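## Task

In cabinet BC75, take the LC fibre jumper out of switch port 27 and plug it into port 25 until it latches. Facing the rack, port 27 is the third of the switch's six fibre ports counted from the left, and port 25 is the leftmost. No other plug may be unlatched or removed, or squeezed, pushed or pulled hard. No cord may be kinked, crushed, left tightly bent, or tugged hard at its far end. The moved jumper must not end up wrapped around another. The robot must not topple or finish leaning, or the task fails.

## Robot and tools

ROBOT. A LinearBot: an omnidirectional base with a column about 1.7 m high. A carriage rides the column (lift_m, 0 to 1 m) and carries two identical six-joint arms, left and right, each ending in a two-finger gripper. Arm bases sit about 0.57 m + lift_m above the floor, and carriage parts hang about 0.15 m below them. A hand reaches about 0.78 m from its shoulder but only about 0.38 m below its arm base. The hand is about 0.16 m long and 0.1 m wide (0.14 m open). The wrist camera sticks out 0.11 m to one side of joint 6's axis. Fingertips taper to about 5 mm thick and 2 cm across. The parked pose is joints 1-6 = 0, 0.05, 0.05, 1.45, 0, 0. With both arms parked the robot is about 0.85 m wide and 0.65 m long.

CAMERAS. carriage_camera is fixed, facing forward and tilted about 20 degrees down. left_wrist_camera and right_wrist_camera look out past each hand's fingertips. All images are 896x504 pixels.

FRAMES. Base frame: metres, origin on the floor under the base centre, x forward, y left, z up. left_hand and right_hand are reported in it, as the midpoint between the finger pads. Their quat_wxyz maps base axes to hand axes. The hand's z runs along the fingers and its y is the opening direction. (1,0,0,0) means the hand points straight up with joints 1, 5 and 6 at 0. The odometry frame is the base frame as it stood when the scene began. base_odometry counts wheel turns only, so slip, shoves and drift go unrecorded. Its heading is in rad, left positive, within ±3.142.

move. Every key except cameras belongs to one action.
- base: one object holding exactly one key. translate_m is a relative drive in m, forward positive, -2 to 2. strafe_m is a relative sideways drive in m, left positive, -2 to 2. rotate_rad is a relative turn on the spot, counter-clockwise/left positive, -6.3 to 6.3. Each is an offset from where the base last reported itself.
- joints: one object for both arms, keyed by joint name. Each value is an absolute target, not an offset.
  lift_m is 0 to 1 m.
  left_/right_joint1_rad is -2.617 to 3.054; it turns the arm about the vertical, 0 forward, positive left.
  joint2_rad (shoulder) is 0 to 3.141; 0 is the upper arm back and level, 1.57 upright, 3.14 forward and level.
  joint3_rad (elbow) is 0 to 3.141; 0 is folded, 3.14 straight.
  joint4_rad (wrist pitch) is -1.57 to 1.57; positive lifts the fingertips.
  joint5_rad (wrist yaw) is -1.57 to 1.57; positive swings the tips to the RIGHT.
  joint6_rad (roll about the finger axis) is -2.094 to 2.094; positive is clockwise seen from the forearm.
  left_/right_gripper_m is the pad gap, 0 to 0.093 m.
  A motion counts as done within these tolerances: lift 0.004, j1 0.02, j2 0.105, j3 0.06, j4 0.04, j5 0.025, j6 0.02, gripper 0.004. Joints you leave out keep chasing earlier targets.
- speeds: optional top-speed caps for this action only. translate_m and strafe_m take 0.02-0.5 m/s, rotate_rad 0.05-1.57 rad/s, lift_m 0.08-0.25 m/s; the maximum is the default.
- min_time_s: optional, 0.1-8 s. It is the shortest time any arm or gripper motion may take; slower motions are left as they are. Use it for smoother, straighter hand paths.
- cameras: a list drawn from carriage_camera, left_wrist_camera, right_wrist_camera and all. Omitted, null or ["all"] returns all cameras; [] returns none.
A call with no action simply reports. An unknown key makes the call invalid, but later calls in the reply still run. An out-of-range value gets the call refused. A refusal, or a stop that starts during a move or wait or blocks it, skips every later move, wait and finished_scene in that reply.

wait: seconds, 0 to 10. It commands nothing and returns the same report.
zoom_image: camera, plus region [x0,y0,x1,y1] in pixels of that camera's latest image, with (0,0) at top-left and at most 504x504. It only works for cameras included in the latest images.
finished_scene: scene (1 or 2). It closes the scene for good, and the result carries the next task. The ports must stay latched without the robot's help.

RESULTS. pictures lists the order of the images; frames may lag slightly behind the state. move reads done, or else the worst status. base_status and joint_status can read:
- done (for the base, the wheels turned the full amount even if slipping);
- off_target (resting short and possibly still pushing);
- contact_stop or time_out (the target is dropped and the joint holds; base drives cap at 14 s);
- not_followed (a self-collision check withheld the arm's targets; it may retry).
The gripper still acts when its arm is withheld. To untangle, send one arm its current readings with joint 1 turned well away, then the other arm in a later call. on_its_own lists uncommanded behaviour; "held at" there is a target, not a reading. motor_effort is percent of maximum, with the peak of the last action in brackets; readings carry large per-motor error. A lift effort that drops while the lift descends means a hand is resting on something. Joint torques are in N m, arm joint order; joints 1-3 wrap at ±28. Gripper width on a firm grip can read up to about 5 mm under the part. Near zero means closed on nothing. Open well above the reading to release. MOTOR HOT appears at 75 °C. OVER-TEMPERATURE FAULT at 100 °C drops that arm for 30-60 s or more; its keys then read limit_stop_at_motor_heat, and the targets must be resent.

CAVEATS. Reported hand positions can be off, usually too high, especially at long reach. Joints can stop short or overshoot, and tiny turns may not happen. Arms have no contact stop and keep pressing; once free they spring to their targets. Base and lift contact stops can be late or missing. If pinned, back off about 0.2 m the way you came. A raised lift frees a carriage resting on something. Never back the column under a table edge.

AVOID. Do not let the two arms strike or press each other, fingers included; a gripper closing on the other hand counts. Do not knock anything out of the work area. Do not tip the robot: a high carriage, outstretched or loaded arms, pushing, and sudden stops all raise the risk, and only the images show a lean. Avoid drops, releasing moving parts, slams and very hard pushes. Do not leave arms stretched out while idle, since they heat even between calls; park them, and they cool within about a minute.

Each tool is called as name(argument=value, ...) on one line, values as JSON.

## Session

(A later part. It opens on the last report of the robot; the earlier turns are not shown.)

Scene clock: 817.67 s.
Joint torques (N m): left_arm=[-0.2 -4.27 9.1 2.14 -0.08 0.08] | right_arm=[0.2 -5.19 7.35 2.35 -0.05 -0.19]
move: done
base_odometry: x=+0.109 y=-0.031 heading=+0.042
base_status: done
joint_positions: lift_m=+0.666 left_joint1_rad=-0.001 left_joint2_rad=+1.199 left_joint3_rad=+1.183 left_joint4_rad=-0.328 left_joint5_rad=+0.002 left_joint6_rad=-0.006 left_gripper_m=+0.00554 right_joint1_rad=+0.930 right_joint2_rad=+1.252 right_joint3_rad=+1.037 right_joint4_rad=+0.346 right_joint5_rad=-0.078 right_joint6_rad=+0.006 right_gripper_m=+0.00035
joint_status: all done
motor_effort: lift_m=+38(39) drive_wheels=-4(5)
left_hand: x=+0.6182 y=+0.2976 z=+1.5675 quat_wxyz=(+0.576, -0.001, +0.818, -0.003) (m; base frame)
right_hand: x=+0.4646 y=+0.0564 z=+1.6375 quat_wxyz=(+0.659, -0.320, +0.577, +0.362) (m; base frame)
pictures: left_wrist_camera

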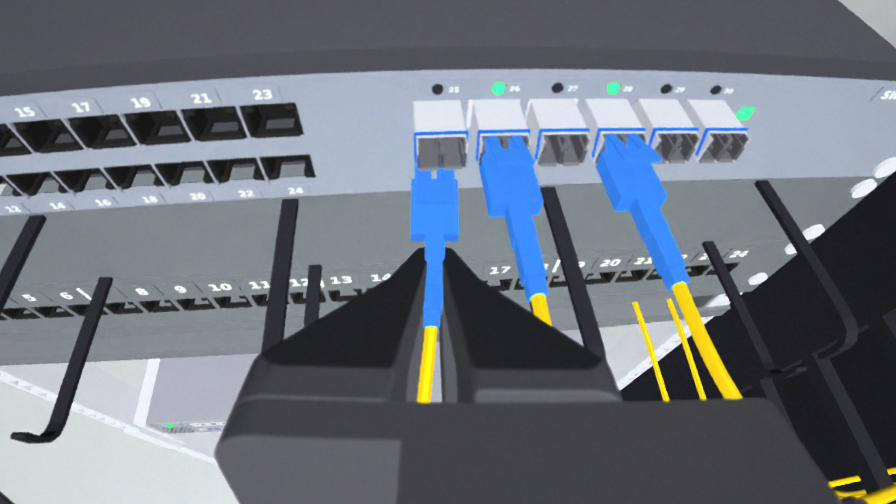

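move(joints={"left_joint4_rad":-0.19,"lift_m":0.643}, base={"translate_m":-0.007}, min_time_s=0.5, speeds={"translate_m":0.03,"lift_m":0.08}, cameras=[])

wait(seconds=0.3, cameras=["left_wrist_camera","right_wrist_camera"])

zoom_image(camera="left_wrist_camera", region=[395, 100, 525, 270])

zoom_image(camera="right_wrist_camera", region=[405, 65, 495, 125])

Scene clock: 822.50 s.
Joint torques (N m): left_arm=[-0.02 -4.27 9.18 2.28 -0.07 0.08] | right_arm=[-0.01 -5.08 7.28 2.36 -0.05 -0.18]
move: off_target
base_odometry: x=+0.102 y=-0.031 heading=+0.042
base_status: done
joint_positions: lift_m=+0.643 left_joint1_rad=-0.001 left_joint2_rad=+1.199 left_joint3_rad=+1.183 left_joint4_rad=-0.237 left_joint5_rad=+0.002 left_joint6_rad=-0.006 left_gripper_m=+0.00554 right_joint1_rad=+0.931 right_joint2_rad=+1.252 right_joint3_rad=+1.037 right_joint4_rad=+0.345 right_joint5_rad=-0.078 right_joint6_rad=+0.006 right_gripper_m=+0.00035
joint_status: left_joint4_rad off_target (ended at -0.237, target -0.190); the others done
motor_effort: lift_m=+38(38) drive_wheels=-5(8)
left_hand: x=+0.6247 y=+0.2976 z=+1.5664 quat_wxyz=(+0.612, -0.001, +0.791, -0.003) (m; base frame)
right_hand: x=+0.4643 y=+0.0566 z=+1.6148 quat_wxyz=(+0.659, -0.320, +0.577, +0.362) (m; base frame)
pictures: none
No camera images: "cameras" was empty.

Scene clock: 822.80 s.
Joint torques (N m): left_arm=[-0.21 -4.31 9.13 2.27 -0.08 0.09] | right_arm=[0.03 -5 7.31 2.37 -0.05 -0.18]
base_odometry: x=+0.102 y=-0.031 heading=+0.042
base_status: done
joint_positions: lift_m=+0.643 left_joint1_rad=-0.001 left_joint2_rad=+1.199 left_joint3_rad=+1.183 left_joint4_rad=-0.236 left_joint5_rad=+0.002 left_joint6_rad=-0.006 left_gripper_m=+0.00554 right_joint1_rad=+0.931 right_joint2_rad=+1.252 right_joint3_rad=+1.037 right_joint4_rad=+0.345 right_joint5_rad=-0.078 right_joint6_rad=+0.006 right_gripper_m=+0.00035
joint_status: left_joint4_rad off_target (ended at -0.237, target -0.190); the others done
motor_effort: lift_m=+37(38) drive_wheels=-5(8)
left_hand: x=+0.6248 y=+0.2976 z=+1.5665 quat_wxyz=(+0.613, -0.001, +0.790, -0.003) (m; base frame)
right_hand: x=+0.4643 y=+0.0566 z=+1.6148 quat_wxyz=(+0.659, -0.320, +0.577, +0.362) (m; base frame)
wait: 0.30 s; at rest by 0.27 s
pictures: left_wrist_camera, right_wrist_camera

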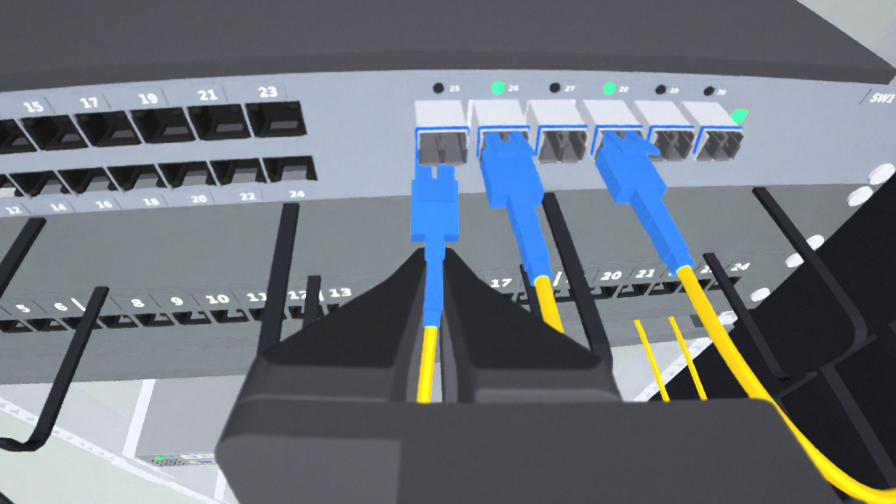

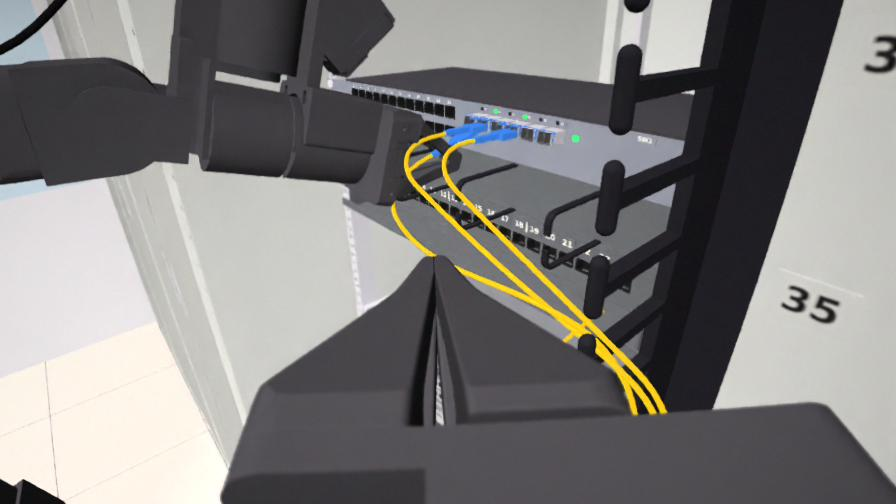

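Scaled by 2.965.

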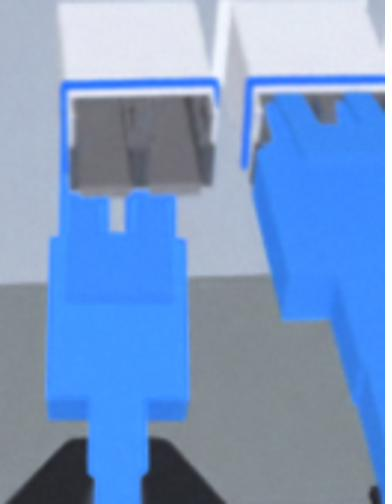

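Scaled by 5.600.

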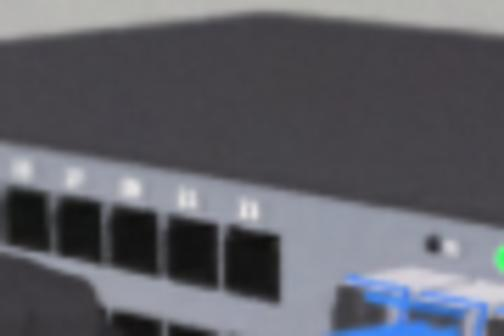

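move(joints={"left_gripper_m":0.0062}, min_time_s=0.5, cameras=["left_wrist_camera"])

zoom_image(camera="left_wrist_camera", region=[395, 100, 525, 270])

Scene clock: 830.47 s.
Joint torques (N m): left_arm=[-0.21 -4.23 9.14 2.23 -0.07 0.08] | right_arm=[0.03 -5.07 7.35 2.36 -0.05 -0.19]
move: done
base_odometry: x=+0.102 y=-0.031 heading=+0.042
base_status: not commanded
joint_positions: lift_m=+0.643 left_joint1_rad=-0.001 left_joint2_rad=+1.199 left_joint3_rad=+1.183 left_joint4_rad=-0.236 left_joint5_rad=+0.002 left_joint6_rad=-0.006 left_gripper_m=+0.00640 right_joint1_rad=+0.931 right_joint2_rad=+1.252 right_joint3_rad=+1.037 right_joint4_rad=+0.345 right_joint5_rad=-0.078 right_joint6_rad=+0.006 right_gripper_m=+0.00035
joint_status: all done
motor_effort: lift_m=+38(38) drive_wheels=-5(5)
left_hand: x=+0.6248 y=+0.2976 z=+1.5667 quat_wxyz=(+0.613, -0.001, +0.790, -0.003) (m; base frame)
right_hand: x=+0.4643 y=+0.0566 z=+1.6148 quat_wxyz=(+0.659, -0.320, +0.577, +0.362) (m; base frame)
pictures: left_wrist_camera

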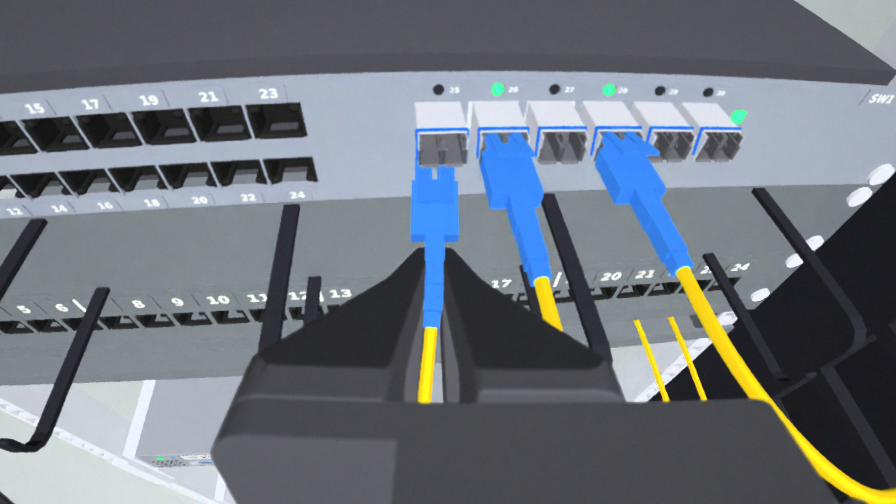

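Scaled by 2.965.

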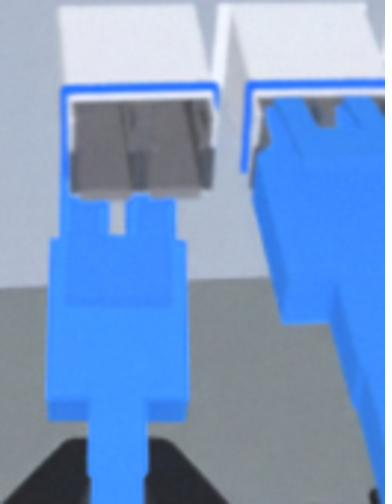

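move(joints={"lift_m":0.656}, speeds={"lift_m":0.08}, cameras=[])

wait(seconds=0.3, cameras=["left_wrist_camera","right_wrist_camera"])

zoom_image(camera="left_wrist_camera", region=[395, 100, 525, 270])

zoom_image(camera="right_wrist_camera", region=[405, 105, 515, 185])

Scene clock: 836.60 s.
Joint torques (N m): left_arm=[-0.18 -4.42 9.06 2.27 -0.07 0.08] | right_arm=[-0.06 -5.15 7.46 2.29 -0.05 -0.18]
move: done
base_odometry: x=+0.102 y=-0.031 heading=+0.042
base_status: not commanded
joint_positions: lift_m=+0.656 left_joint1_rad=-0.001 left_joint2_rad=+1.200 left_joint3_rad=+1.183 left_joint4_rad=-0.243 left_joint5_rad=+0.002 left_joint6_rad=-0.006 left_gripper_m=+0.00641 right_joint1_rad=+0.931 right_joint2_rad=+1.252 right_joint3_rad=+1.037 right_joint4_rad=+0.349 right_joint5_rad=-0.078 right_joint6_rad=+0.006 right_gripper_m=+0.00035
joint_status: all done
motor_effort: lift_m=+40(48) drive_wheels=-5(5)
left_hand: x=+0.6247 y=+0.2976 z=+1.5772 quat_wxyz=(+0.609, -0.001, +0.793, -0.003) (m; base frame)
right_hand: x=+0.4642 y=+0.0565 z=+1.6285 quat_wxyz=(+0.660, -0.320, +0.575, +0.363) (m; base frame)
pictures: none
No camera images: "cameras" was empty.

Scene clock: 836.90 s.
Joint torques (N m): left_arm=[-0.18 -4.49 9.13 2.3 -0.08 0.08] | right_arm=[0.05 -5.07 7.38 2.27 -0.05 -0.18]
base_odometry: x=+0.102 y=-0.031 heading=+0.042
base_status: not commanded
joint_positions: lift_m=+0.656 left_joint1_rad=-0.001 left_joint2_rad=+1.200 left_joint3_rad=+1.183 left_joint4_rad=-0.243 left_joint5_rad=+0.002 left_joint6_rad=-0.006 left_gripper_m=+0.00641 right_joint1_rad=+0.931 right_joint2_rad=+1.252 right_joint3_rad=+1.037 right_joint4_rad=+0.349 right_joint5_rad=-0.078 right_joint6_rad=+0.006 right_gripper_m=+0.00035
joint_status: all done
motor_effort: lift_m=+40(48) drive_wheels=-5(5)
left_hand: x=+0.6247 y=+0.2976 z=+1.5772 quat_wxyz=(+0.609, -0.001, +0.793, -0.003) (m; base frame)
right_hand: x=+0.4642 y=+0.0565 z=+1.6285 quat_wxyz=(+0.660, -0.320, +0.575, +0.363) (m; base frame)
wait: 0.30 s; at rest by 0.27 s
pictures: left_wrist_camera, right_wrist_camera

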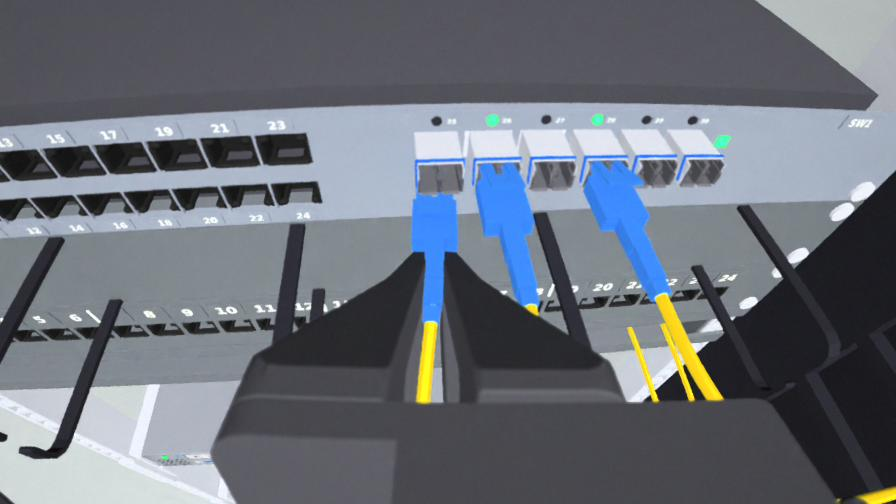

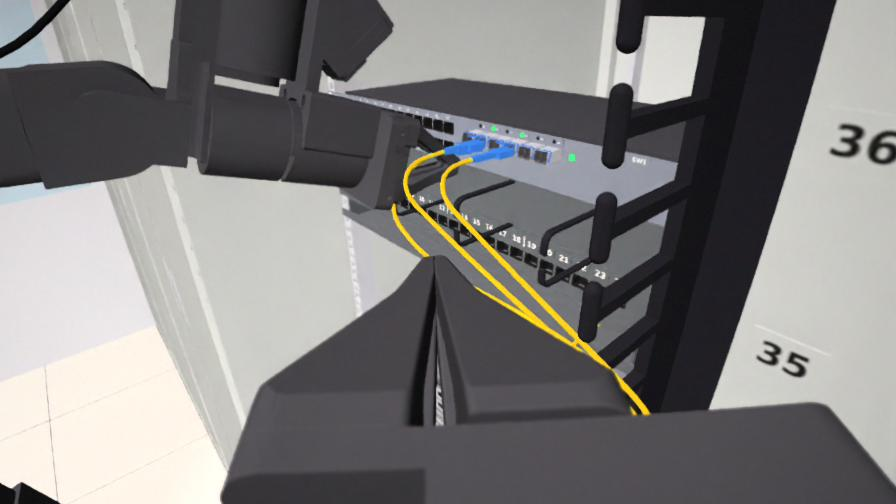

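Scaled by 2.965.

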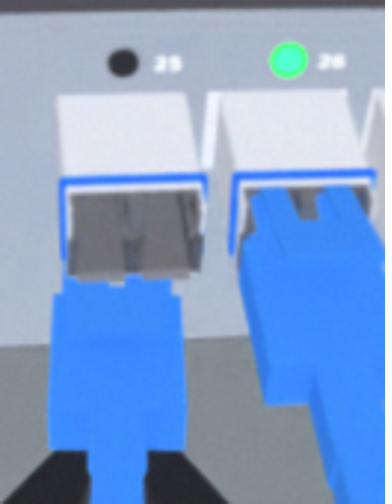

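Scaled by 4.582.

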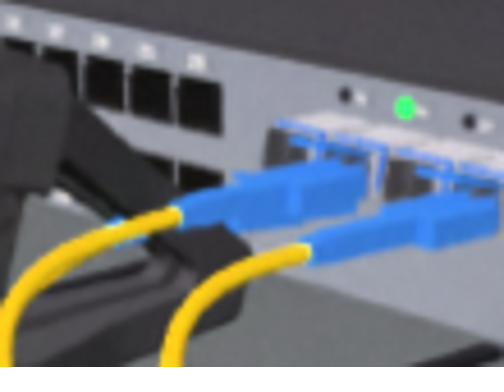

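move(joints={"left_joint4_rad":-0.08,"lift_m":0.636}, base={"translate_m":-0.005}, min_time_s=0.8, speeds={"translate_m":0.02,"lift_m":0.08}, cameras=[])

wait(seconds=0.3, cameras=["left_wrist_camera","right_wrist_camera"])

zoom_image(camera="left_wrist_camera", region=[395, 100, 525, 270])

zoom_image(camera="right_wrist_camera", region=[405, 75, 515, 155])

Scene clock: 843.57 s.
Joint torques (N m): left_arm=[-0.21 -4.48 9.18 2.53 -0.06 0.08] | right_arm=[0.02 -5.05 7.34 2.36 -0.05 -0.18]
move: off_target
base_odometry: x=+0.097 y=-0.032 heading=+0.042
base_status: done
joint_positions: lift_m=+0.636 left_joint1_rad=-0.001 left_joint2_rad=+1.200 left_joint3_rad=+1.183 left_joint4_rad=-0.159 left_joint5_rad=+0.002 left_joint6_rad=-0.006 left_gripper_m=+0.00641 right_joint1_rad=+0.931 right_joint2_rad=+1.252 right_joint3_rad=+1.037 right_joint4_rad=+0.346 right_joint5_rad=-0.078 right_joint6_rad=+0.006 right_gripper_m=+0.00035
joint_status: left_joint4_rad off_target (ended at -0.159, target -0.080); the others done
motor_effort: lift_m=+38(39) drive_wheels=-5(8)
left_hand: x=+0.6292 y=+0.2976 z=+1.5776 quat_wxyz=(+0.642, -0.001, +0.766, -0.003) (m; base frame)
right_hand: x=+0.4643 y=+0.0566 z=+1.6080 quat_wxyz=(+0.659, -0.320, +0.576, +0.362) (m; base frame)
pictures: none
No camera images: "cameras" was empty.

Scene clock: 843.87 s.
Joint torques (N m): left_arm=[-0.2 -4.48 9.18 2.55 -0.07 0.09] | right_arm=[0.03 -5.07 7.35 2.35 -0.05 -0.18]
base_odometry: x=+0.097 y=-0.032 heading=+0.042
base_status: done
joint_positions: lift_m=+0.636 left_joint1_rad=-0.001 left_joint2_rad=+1.200 left_joint3_rad=+1.183 left_joint4_rad=-0.159 left_joint5_rad=+0.002 left_joint6_rad=-0.006 left_gripper_m=+0.00641 right_joint1_rad=+0.931 right_joint2_rad=+1.252 right_joint3_rad=+1.037 right_joint4_rad=+0.346 right_joint5_rad=-0.078 right_joint6_rad=+0.006 right_gripper_m=+0.00035
joint_status: left_joint4_rad off_target (ended at -0.159, target -0.080); the others done
motor_effort: lift_m=+38(39) drive_wheels=-5(8)
left_hand: x=+0.6292 y=+0.2976 z=+1.5776 quat_wxyz=(+0.642, -0.001, +0.766, -0.003) (m; base frame)
right_hand: x=+0.4643 y=+0.0566 z=+1.6080 quat_wxyz=(+0.659, -0.320, +0.576, +0.362) (m; base frame)
wait: 0.30 s; at rest by 0.27 s
pictures: left_wrist_camera, right_wrist_camera

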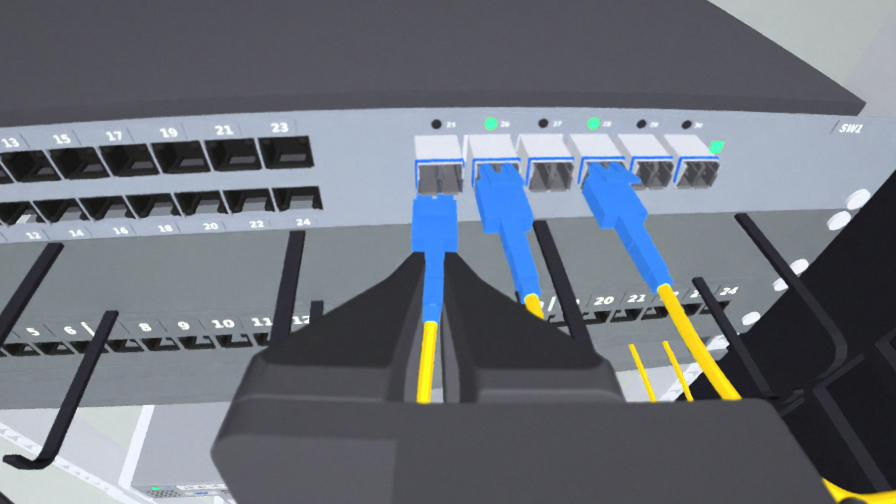

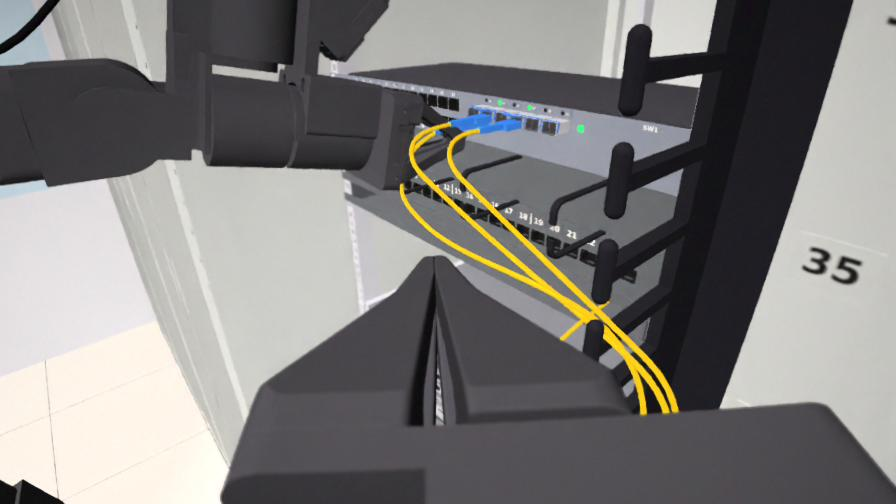

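Scaled by 2.965.

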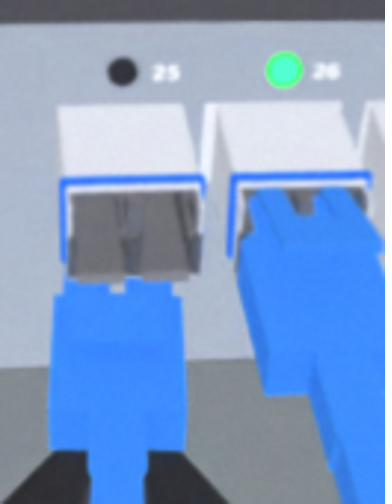

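Scaled by 4.582.

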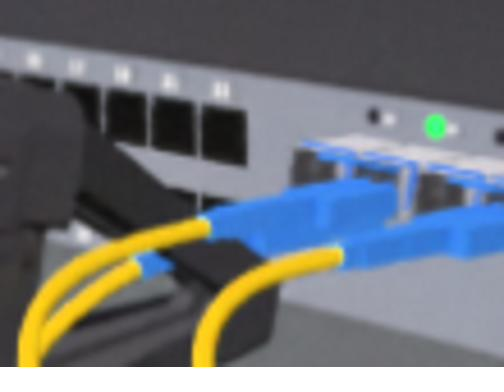

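move(joints={"left_gripper_m":0.0}, min_time_s=1)

zoom_image(camera="right_wrist_camera", region=[395, 75, 525, 185])

zoom_image(camera="left_wrist_camera", region=[340, 150, 560, 310])

Scene clock: 866.73 s.
Joint torques (N m): left_arm=[-0.2 -4.45 9.17 2.54 -0.07 0.09] | right_arm=[0.03 -5.08 7.35 2.35 -0.05 -0.18]
move: off_target
base_odometry: x=+0.097 y=-0.032 heading=+0.042
base_status: not commanded
joint_positions: lift_m=+0.636 left_joint1_rad=-0.001 left_joint2_rad=+1.200 left_joint3_rad=+1.183 left_joint4_rad=-0.159 left_joint5_rad=+0.002 left_joint6_rad=-0.006 left_gripper_m=+0.00487 right_joint1_rad=+0.931 right_joint2_rad=+1.252 right_joint3_rad=+1.037 right_joint4_rad=+0.346 right_joint5_rad=-0.078 right_joint6_rad=+0.006 right_gripper_m=+0.00035
joint_status: left_gripper_m off_target (ended at +0.00489, target +0.00000)
motor_effort: lift_m=+38(38) drive_wheels=-5(5)
left_hand: x=+0.6292 y=+0.2976 z=+1.5776 quat_wxyz=(+0.642, -0.001, +0.766, -0.003) (m; base frame)
right_hand: x=+0.4643 y=+0.0566 z=+1.6080 quat_wxyz=(+0.659, -0.320, +0.576, +0.362) (m; base frame)
pictures: carriage_camera, left_wrist_camera, right_wrist_camera

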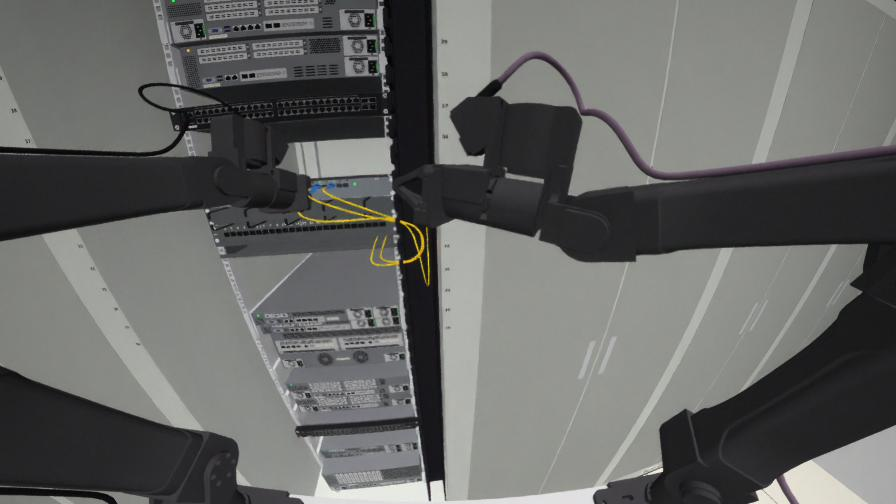

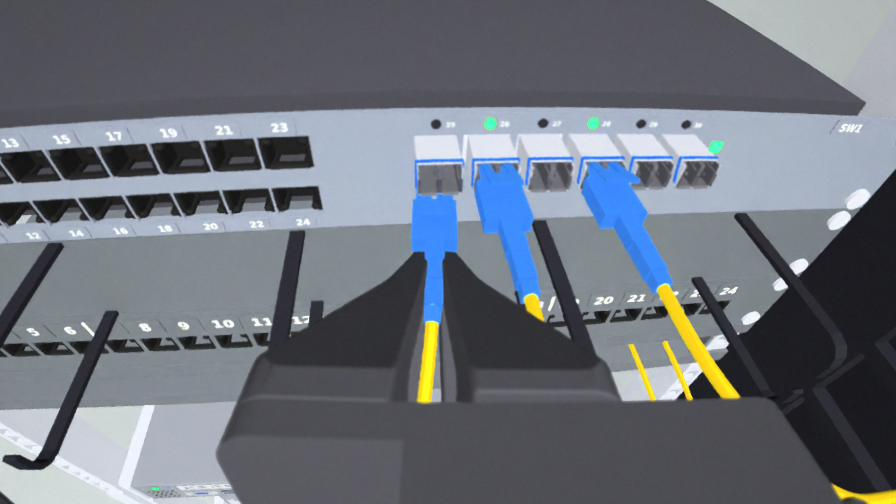

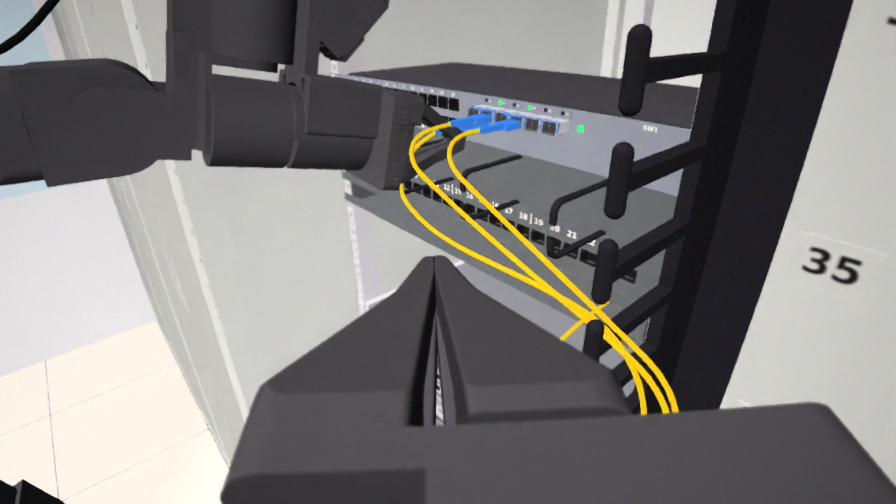

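Scaled by 3.877.

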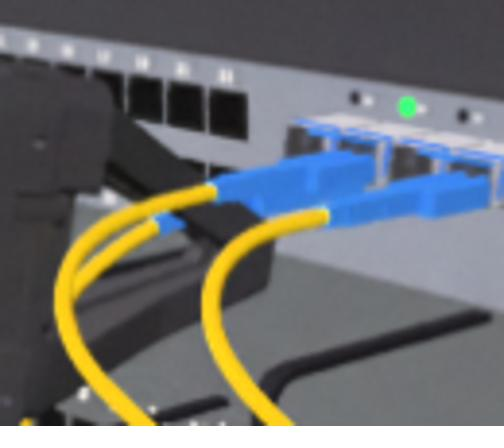

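Scaled by 2.291.

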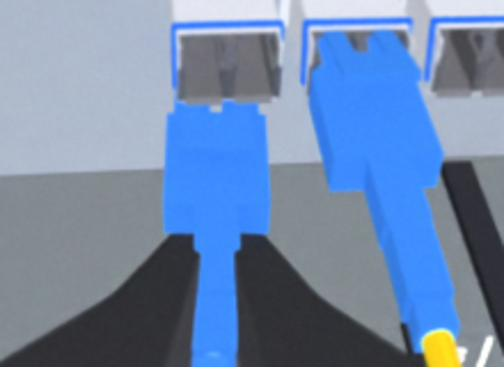

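move(joints={"lift_m":0.622,"left_joint4_rad":-0.14})

move(base={"translate_m":-0.028}, speeds={"translate_m":0.04})

move(joints={"lift_m":0.640,"left_joint4_rad":-0.06})

wait(seconds=0.5)

zoom_image(camera="right_wrist_camera", region=[395, 75, 525, 185])

zoom_image(camera="left_wrist_camera", region=[340, 150, 560, 310])

Scene clock: 872.60 s.
Joint torques (N m): left_arm=[-0.24 -4.34 9.21 1.95 -0.07 0.08] | right_arm=[0.1 -4.94 7.42 2.37 -0.07 -0.18]
move: done
base_odometry: x=+0.097 y=-0.032 heading=+0.042
base_status: not commanded
joint_positions: lift_m=+0.622 left_joint1_rad=-0.001 left_joint2_rad=+1.200 left_joint3_rad=+1.183 left_joint4_rad=-0.152 left_joint5_rad=+0.002 left_joint6_rad=-0.006 left_gripper_m=+0.00483 right_joint1_rad=+0.931 right_joint2_rad=+1.252 right_joint3_rad=+1.037 right_joint4_rad=+0.344 right_joint5_rad=-0.078 right_joint6_rad=+0.006 right_gripper_m=+0.00035
joint_status: all done
motor_effort: lift_m=+37(39) drive_wheels=-5(5)
left_hand: x=+0.6295 y=+0.2976 z=+1.5651 quat_wxyz=(+0.645, -0.001, +0.765, -0.003) (m; base frame)
right_hand: x=+0.4643 y=+0.0567 z=+1.5934 quat_wxyz=(+0.658, -0.321, +0.577, +0.362) (m; base frame)
pictures: carriage_camera, left_wrist_camera, right_wrist_camera

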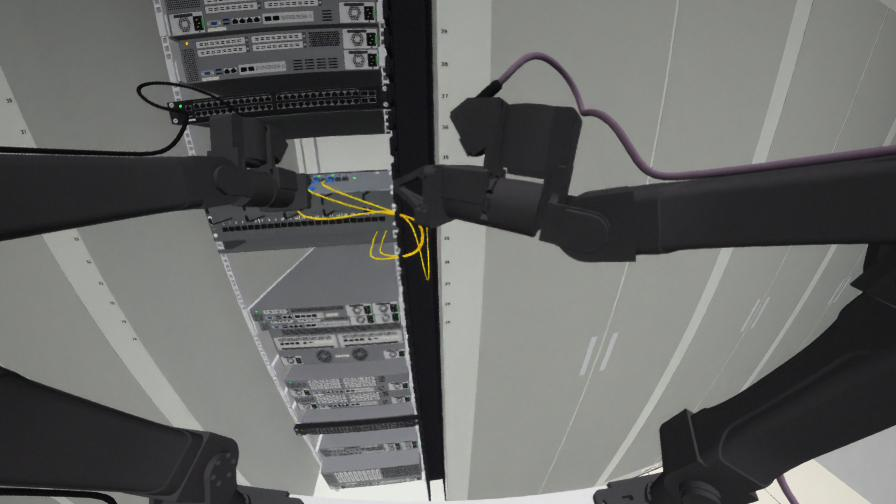

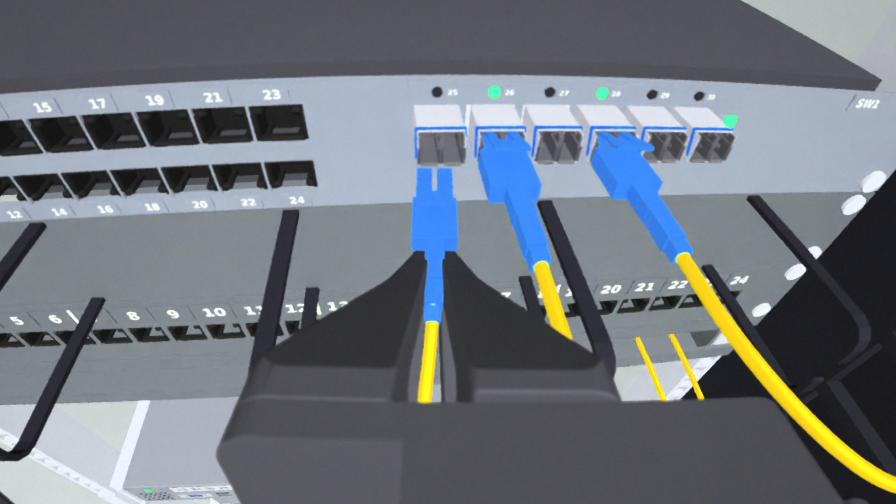

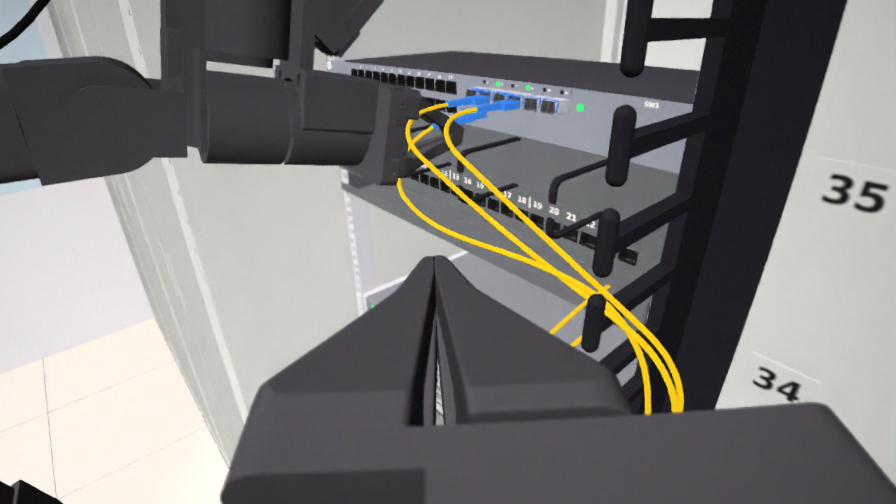

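Scene clock: 873.83 s.
Joint torques (N m): left_arm=[-0.18 -4.41 9.2 1.96 -0.07 0.07] | right_arm=[0.08 -4.94 7.38 2.33 -0.07 -0.18]
move: done
base_odometry: x=+0.069 y=-0.033 heading=+0.042
base_status: done
joint_positions: lift_m=+0.622 left_joint1_rad=-0.001 left_joint2_rad=+1.200 left_joint3_rad=+1.183 left_joint4_rad=-0.152 left_joint5_rad=+0.002 left_joint6_rad=-0.006 left_gripper_m=+0.00483 right_joint1_rad=+0.930 right_joint2_rad=+1.252 right_joint3_rad=+1.037 right_joint4_rad=+0.346 right_joint5_rad=-0.079 right_joint6_rad=+0.006 right_gripper_m=+0.00035
joint_status: not commanded
motor_effort: lift_m=+37(38) drive_wheels=-3(8)
left_hand: x=+0.6295 y=+0.2976 z=+1.5653 quat_wxyz=(+0.645, -0.001, +0.764, -0.003) (m; base frame)
right_hand: x=+0.4645 y=+0.0565 z=+1.5939 quat_wxyz=(+0.659, -0.320, +0.577, +0.362) (m; base frame)
pictures: carriage_camera, left_wrist_camera, right_wrist_camera

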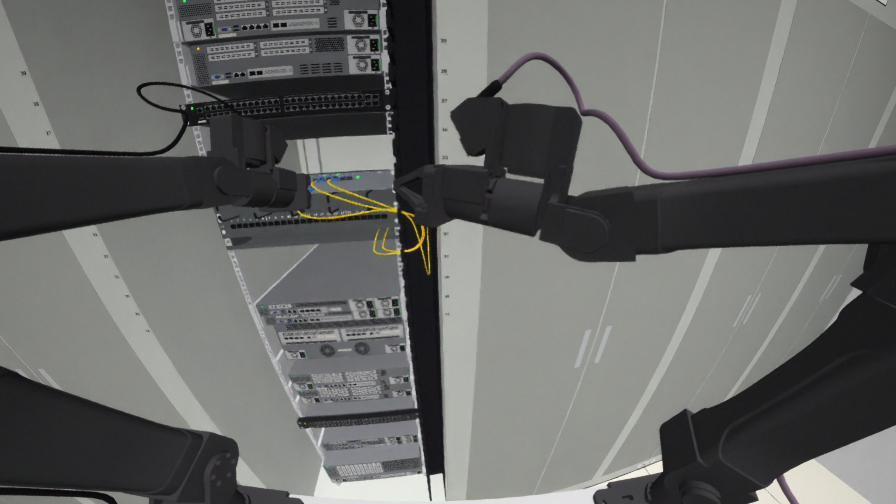

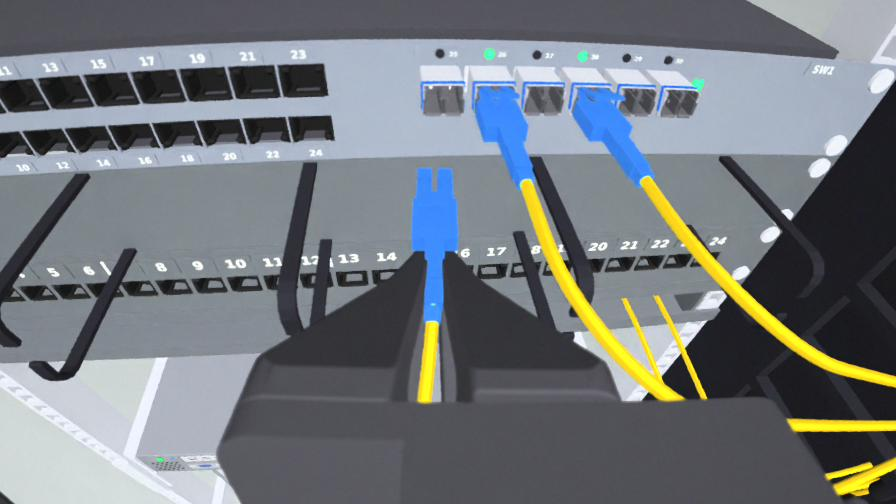

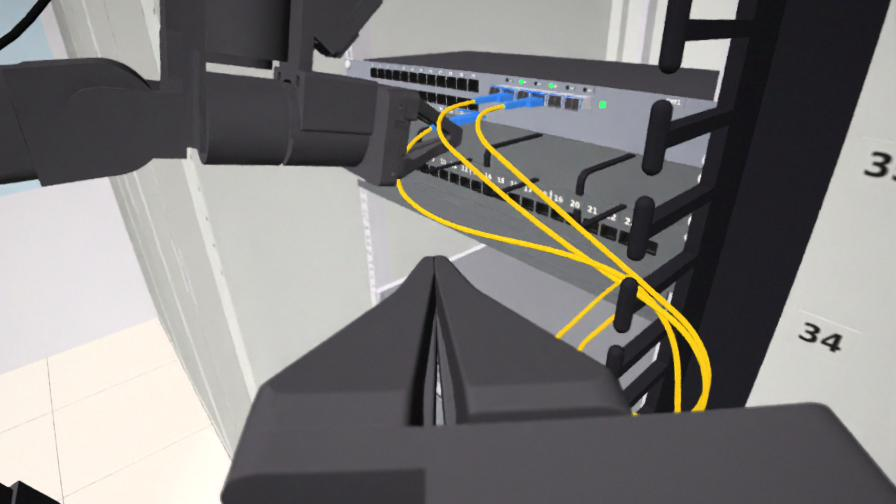

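Scene clock: 874.67 s.
Joint torques (N m): left_arm=[-0.24 -4.55 9.28 1.99 -0.09 0.09] | right_arm=[0.08 -5.19 7.28 2.3 -0.05 -0.18]
move: done
base_odometry: x=+0.069 y=-0.033 heading=+0.042
base_status: not commanded
joint_positions: lift_m=+0.640 left_joint1_rad=-0.001 left_joint2_rad=+1.201 left_joint3_rad=+1.183 left_joint4_rad=-0.077 left_joint5_rad=+0.002 left_joint6_rad=-0.006 left_gripper_m=+0.00483 right_joint1_rad=+0.930 right_joint2_rad=+1.252 right_joint3_rad=+1.037 right_joint4_rad=+0.351 right_joint5_rad=-0.079 right_joint6_rad=+0.006 right_gripper_m=+0.00035
joint_status: all done
motor_effort: lift_m=+40(49) drive_wheels=-3(4)
left_hand: x=+0.6320 y=+0.2976 z=+1.6013 quat_wxyz=(+0.673, -0.001, +0.740, -0.003) (m; base frame)
right_hand: x=+0.4644 y=+0.0563 z=+1.6131 quat_wxyz=(+0.660, -0.319, +0.575, +0.363) (m; base frame)
pictures: carriage_camera, left_wrist_camera, right_wrist_camera

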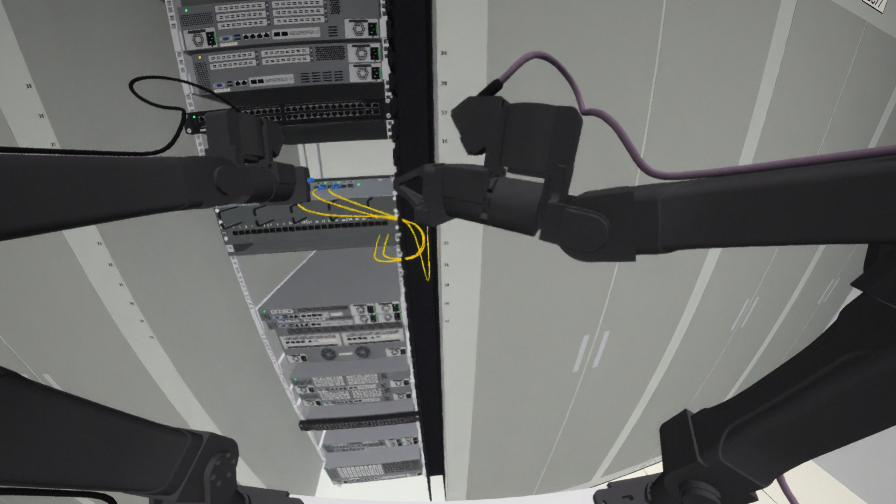

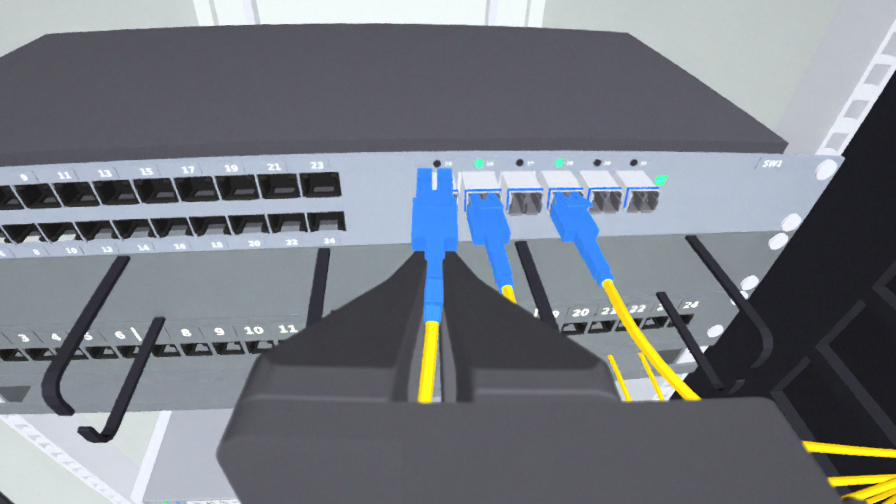

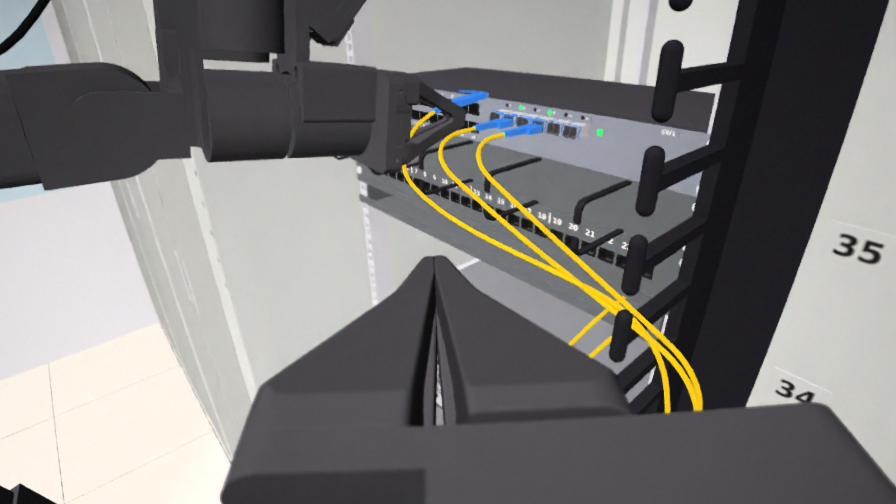

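Scene clock: 875.17 s.
Joint torques (N m): left_arm=[-0.2 -4.52 9.11 1.97 -0.07 0.09] | right_arm=[0.09 -5.01 7.34 2.29 -0.06 -0.19]
base_odometry: x=+0.069 y=-0.033 heading=+0.042
base_status: not commanded
joint_positions: lift_m=+0.640 left_joint1_rad=-0.001 left_joint2_rad=+1.201 left_joint3_rad=+1.183 left_joint4_rad=-0.076 left_joint5_rad=+0.002 left_joint6_rad=-0.006 left_gripper_m=+0.00483 right_joint1_rad=+0.930 right_joint2_rad=+1.252 right_joint3_rad=+1.037 right_joint4_rad=+0.351 right_joint5_rad=-0.079 right_joint6_rad=+0.006 right_gripper_m=+0.00035
joint_status: all done
motor_effort: lift_m=+40(49) drive_wheels=-3(4)
left_hand: x=+0.6320 y=+0.2976 z=+1.6015 quat_wxyz=(+0.673, -0.001, +0.739, -0.003) (m; base frame)
right_hand: x=+0.4644 y=+0.0563 z=+1.6131 quat_wxyz=(+0.660, -0.319, +0.575, +0.363) (m; base frame)
wait: 0.50 s; at rest by 0.27 s
pictures: carriage_camera, left_wrist_camera, right_wrist_camera

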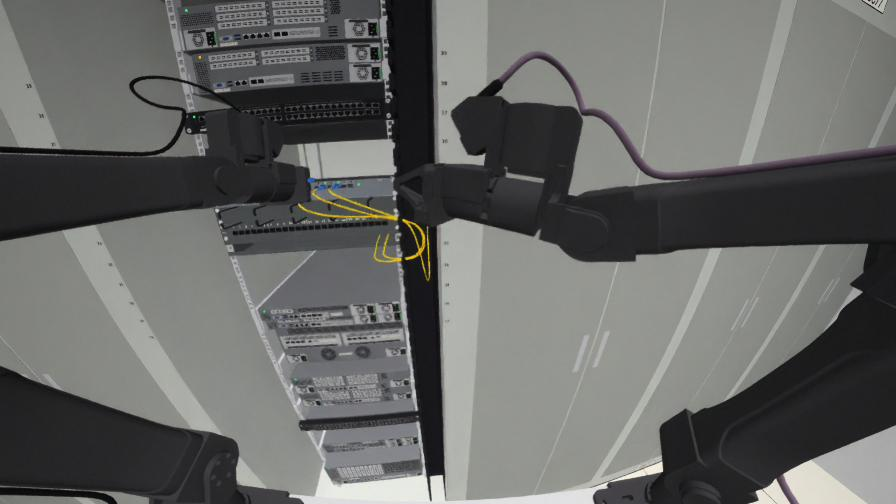

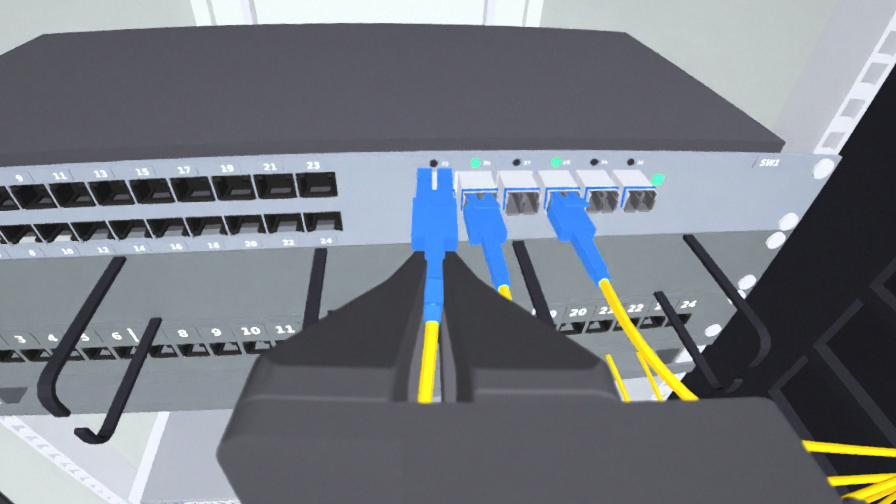

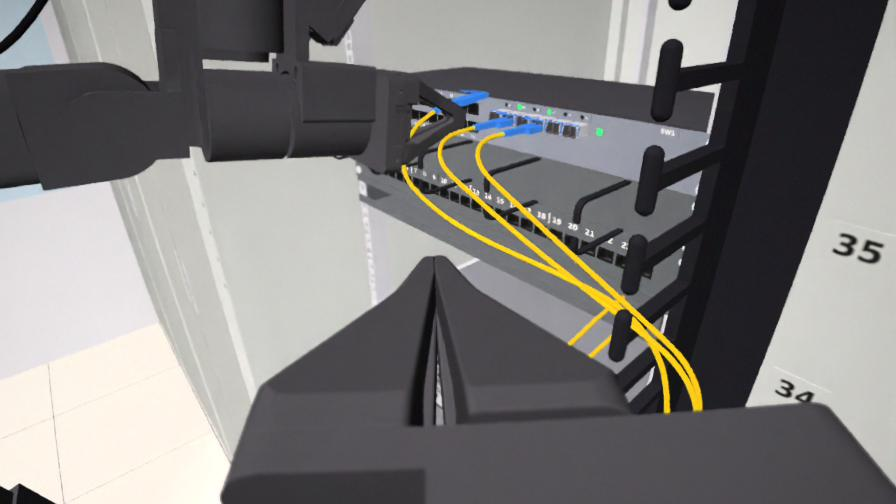

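Scaled by 3.877.

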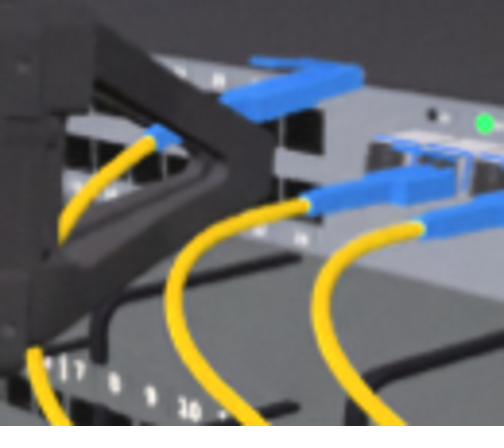

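Scaled by 2.291.

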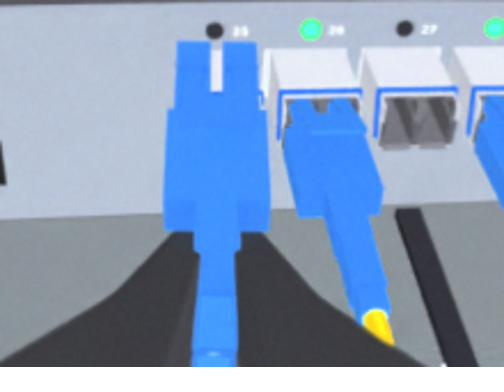

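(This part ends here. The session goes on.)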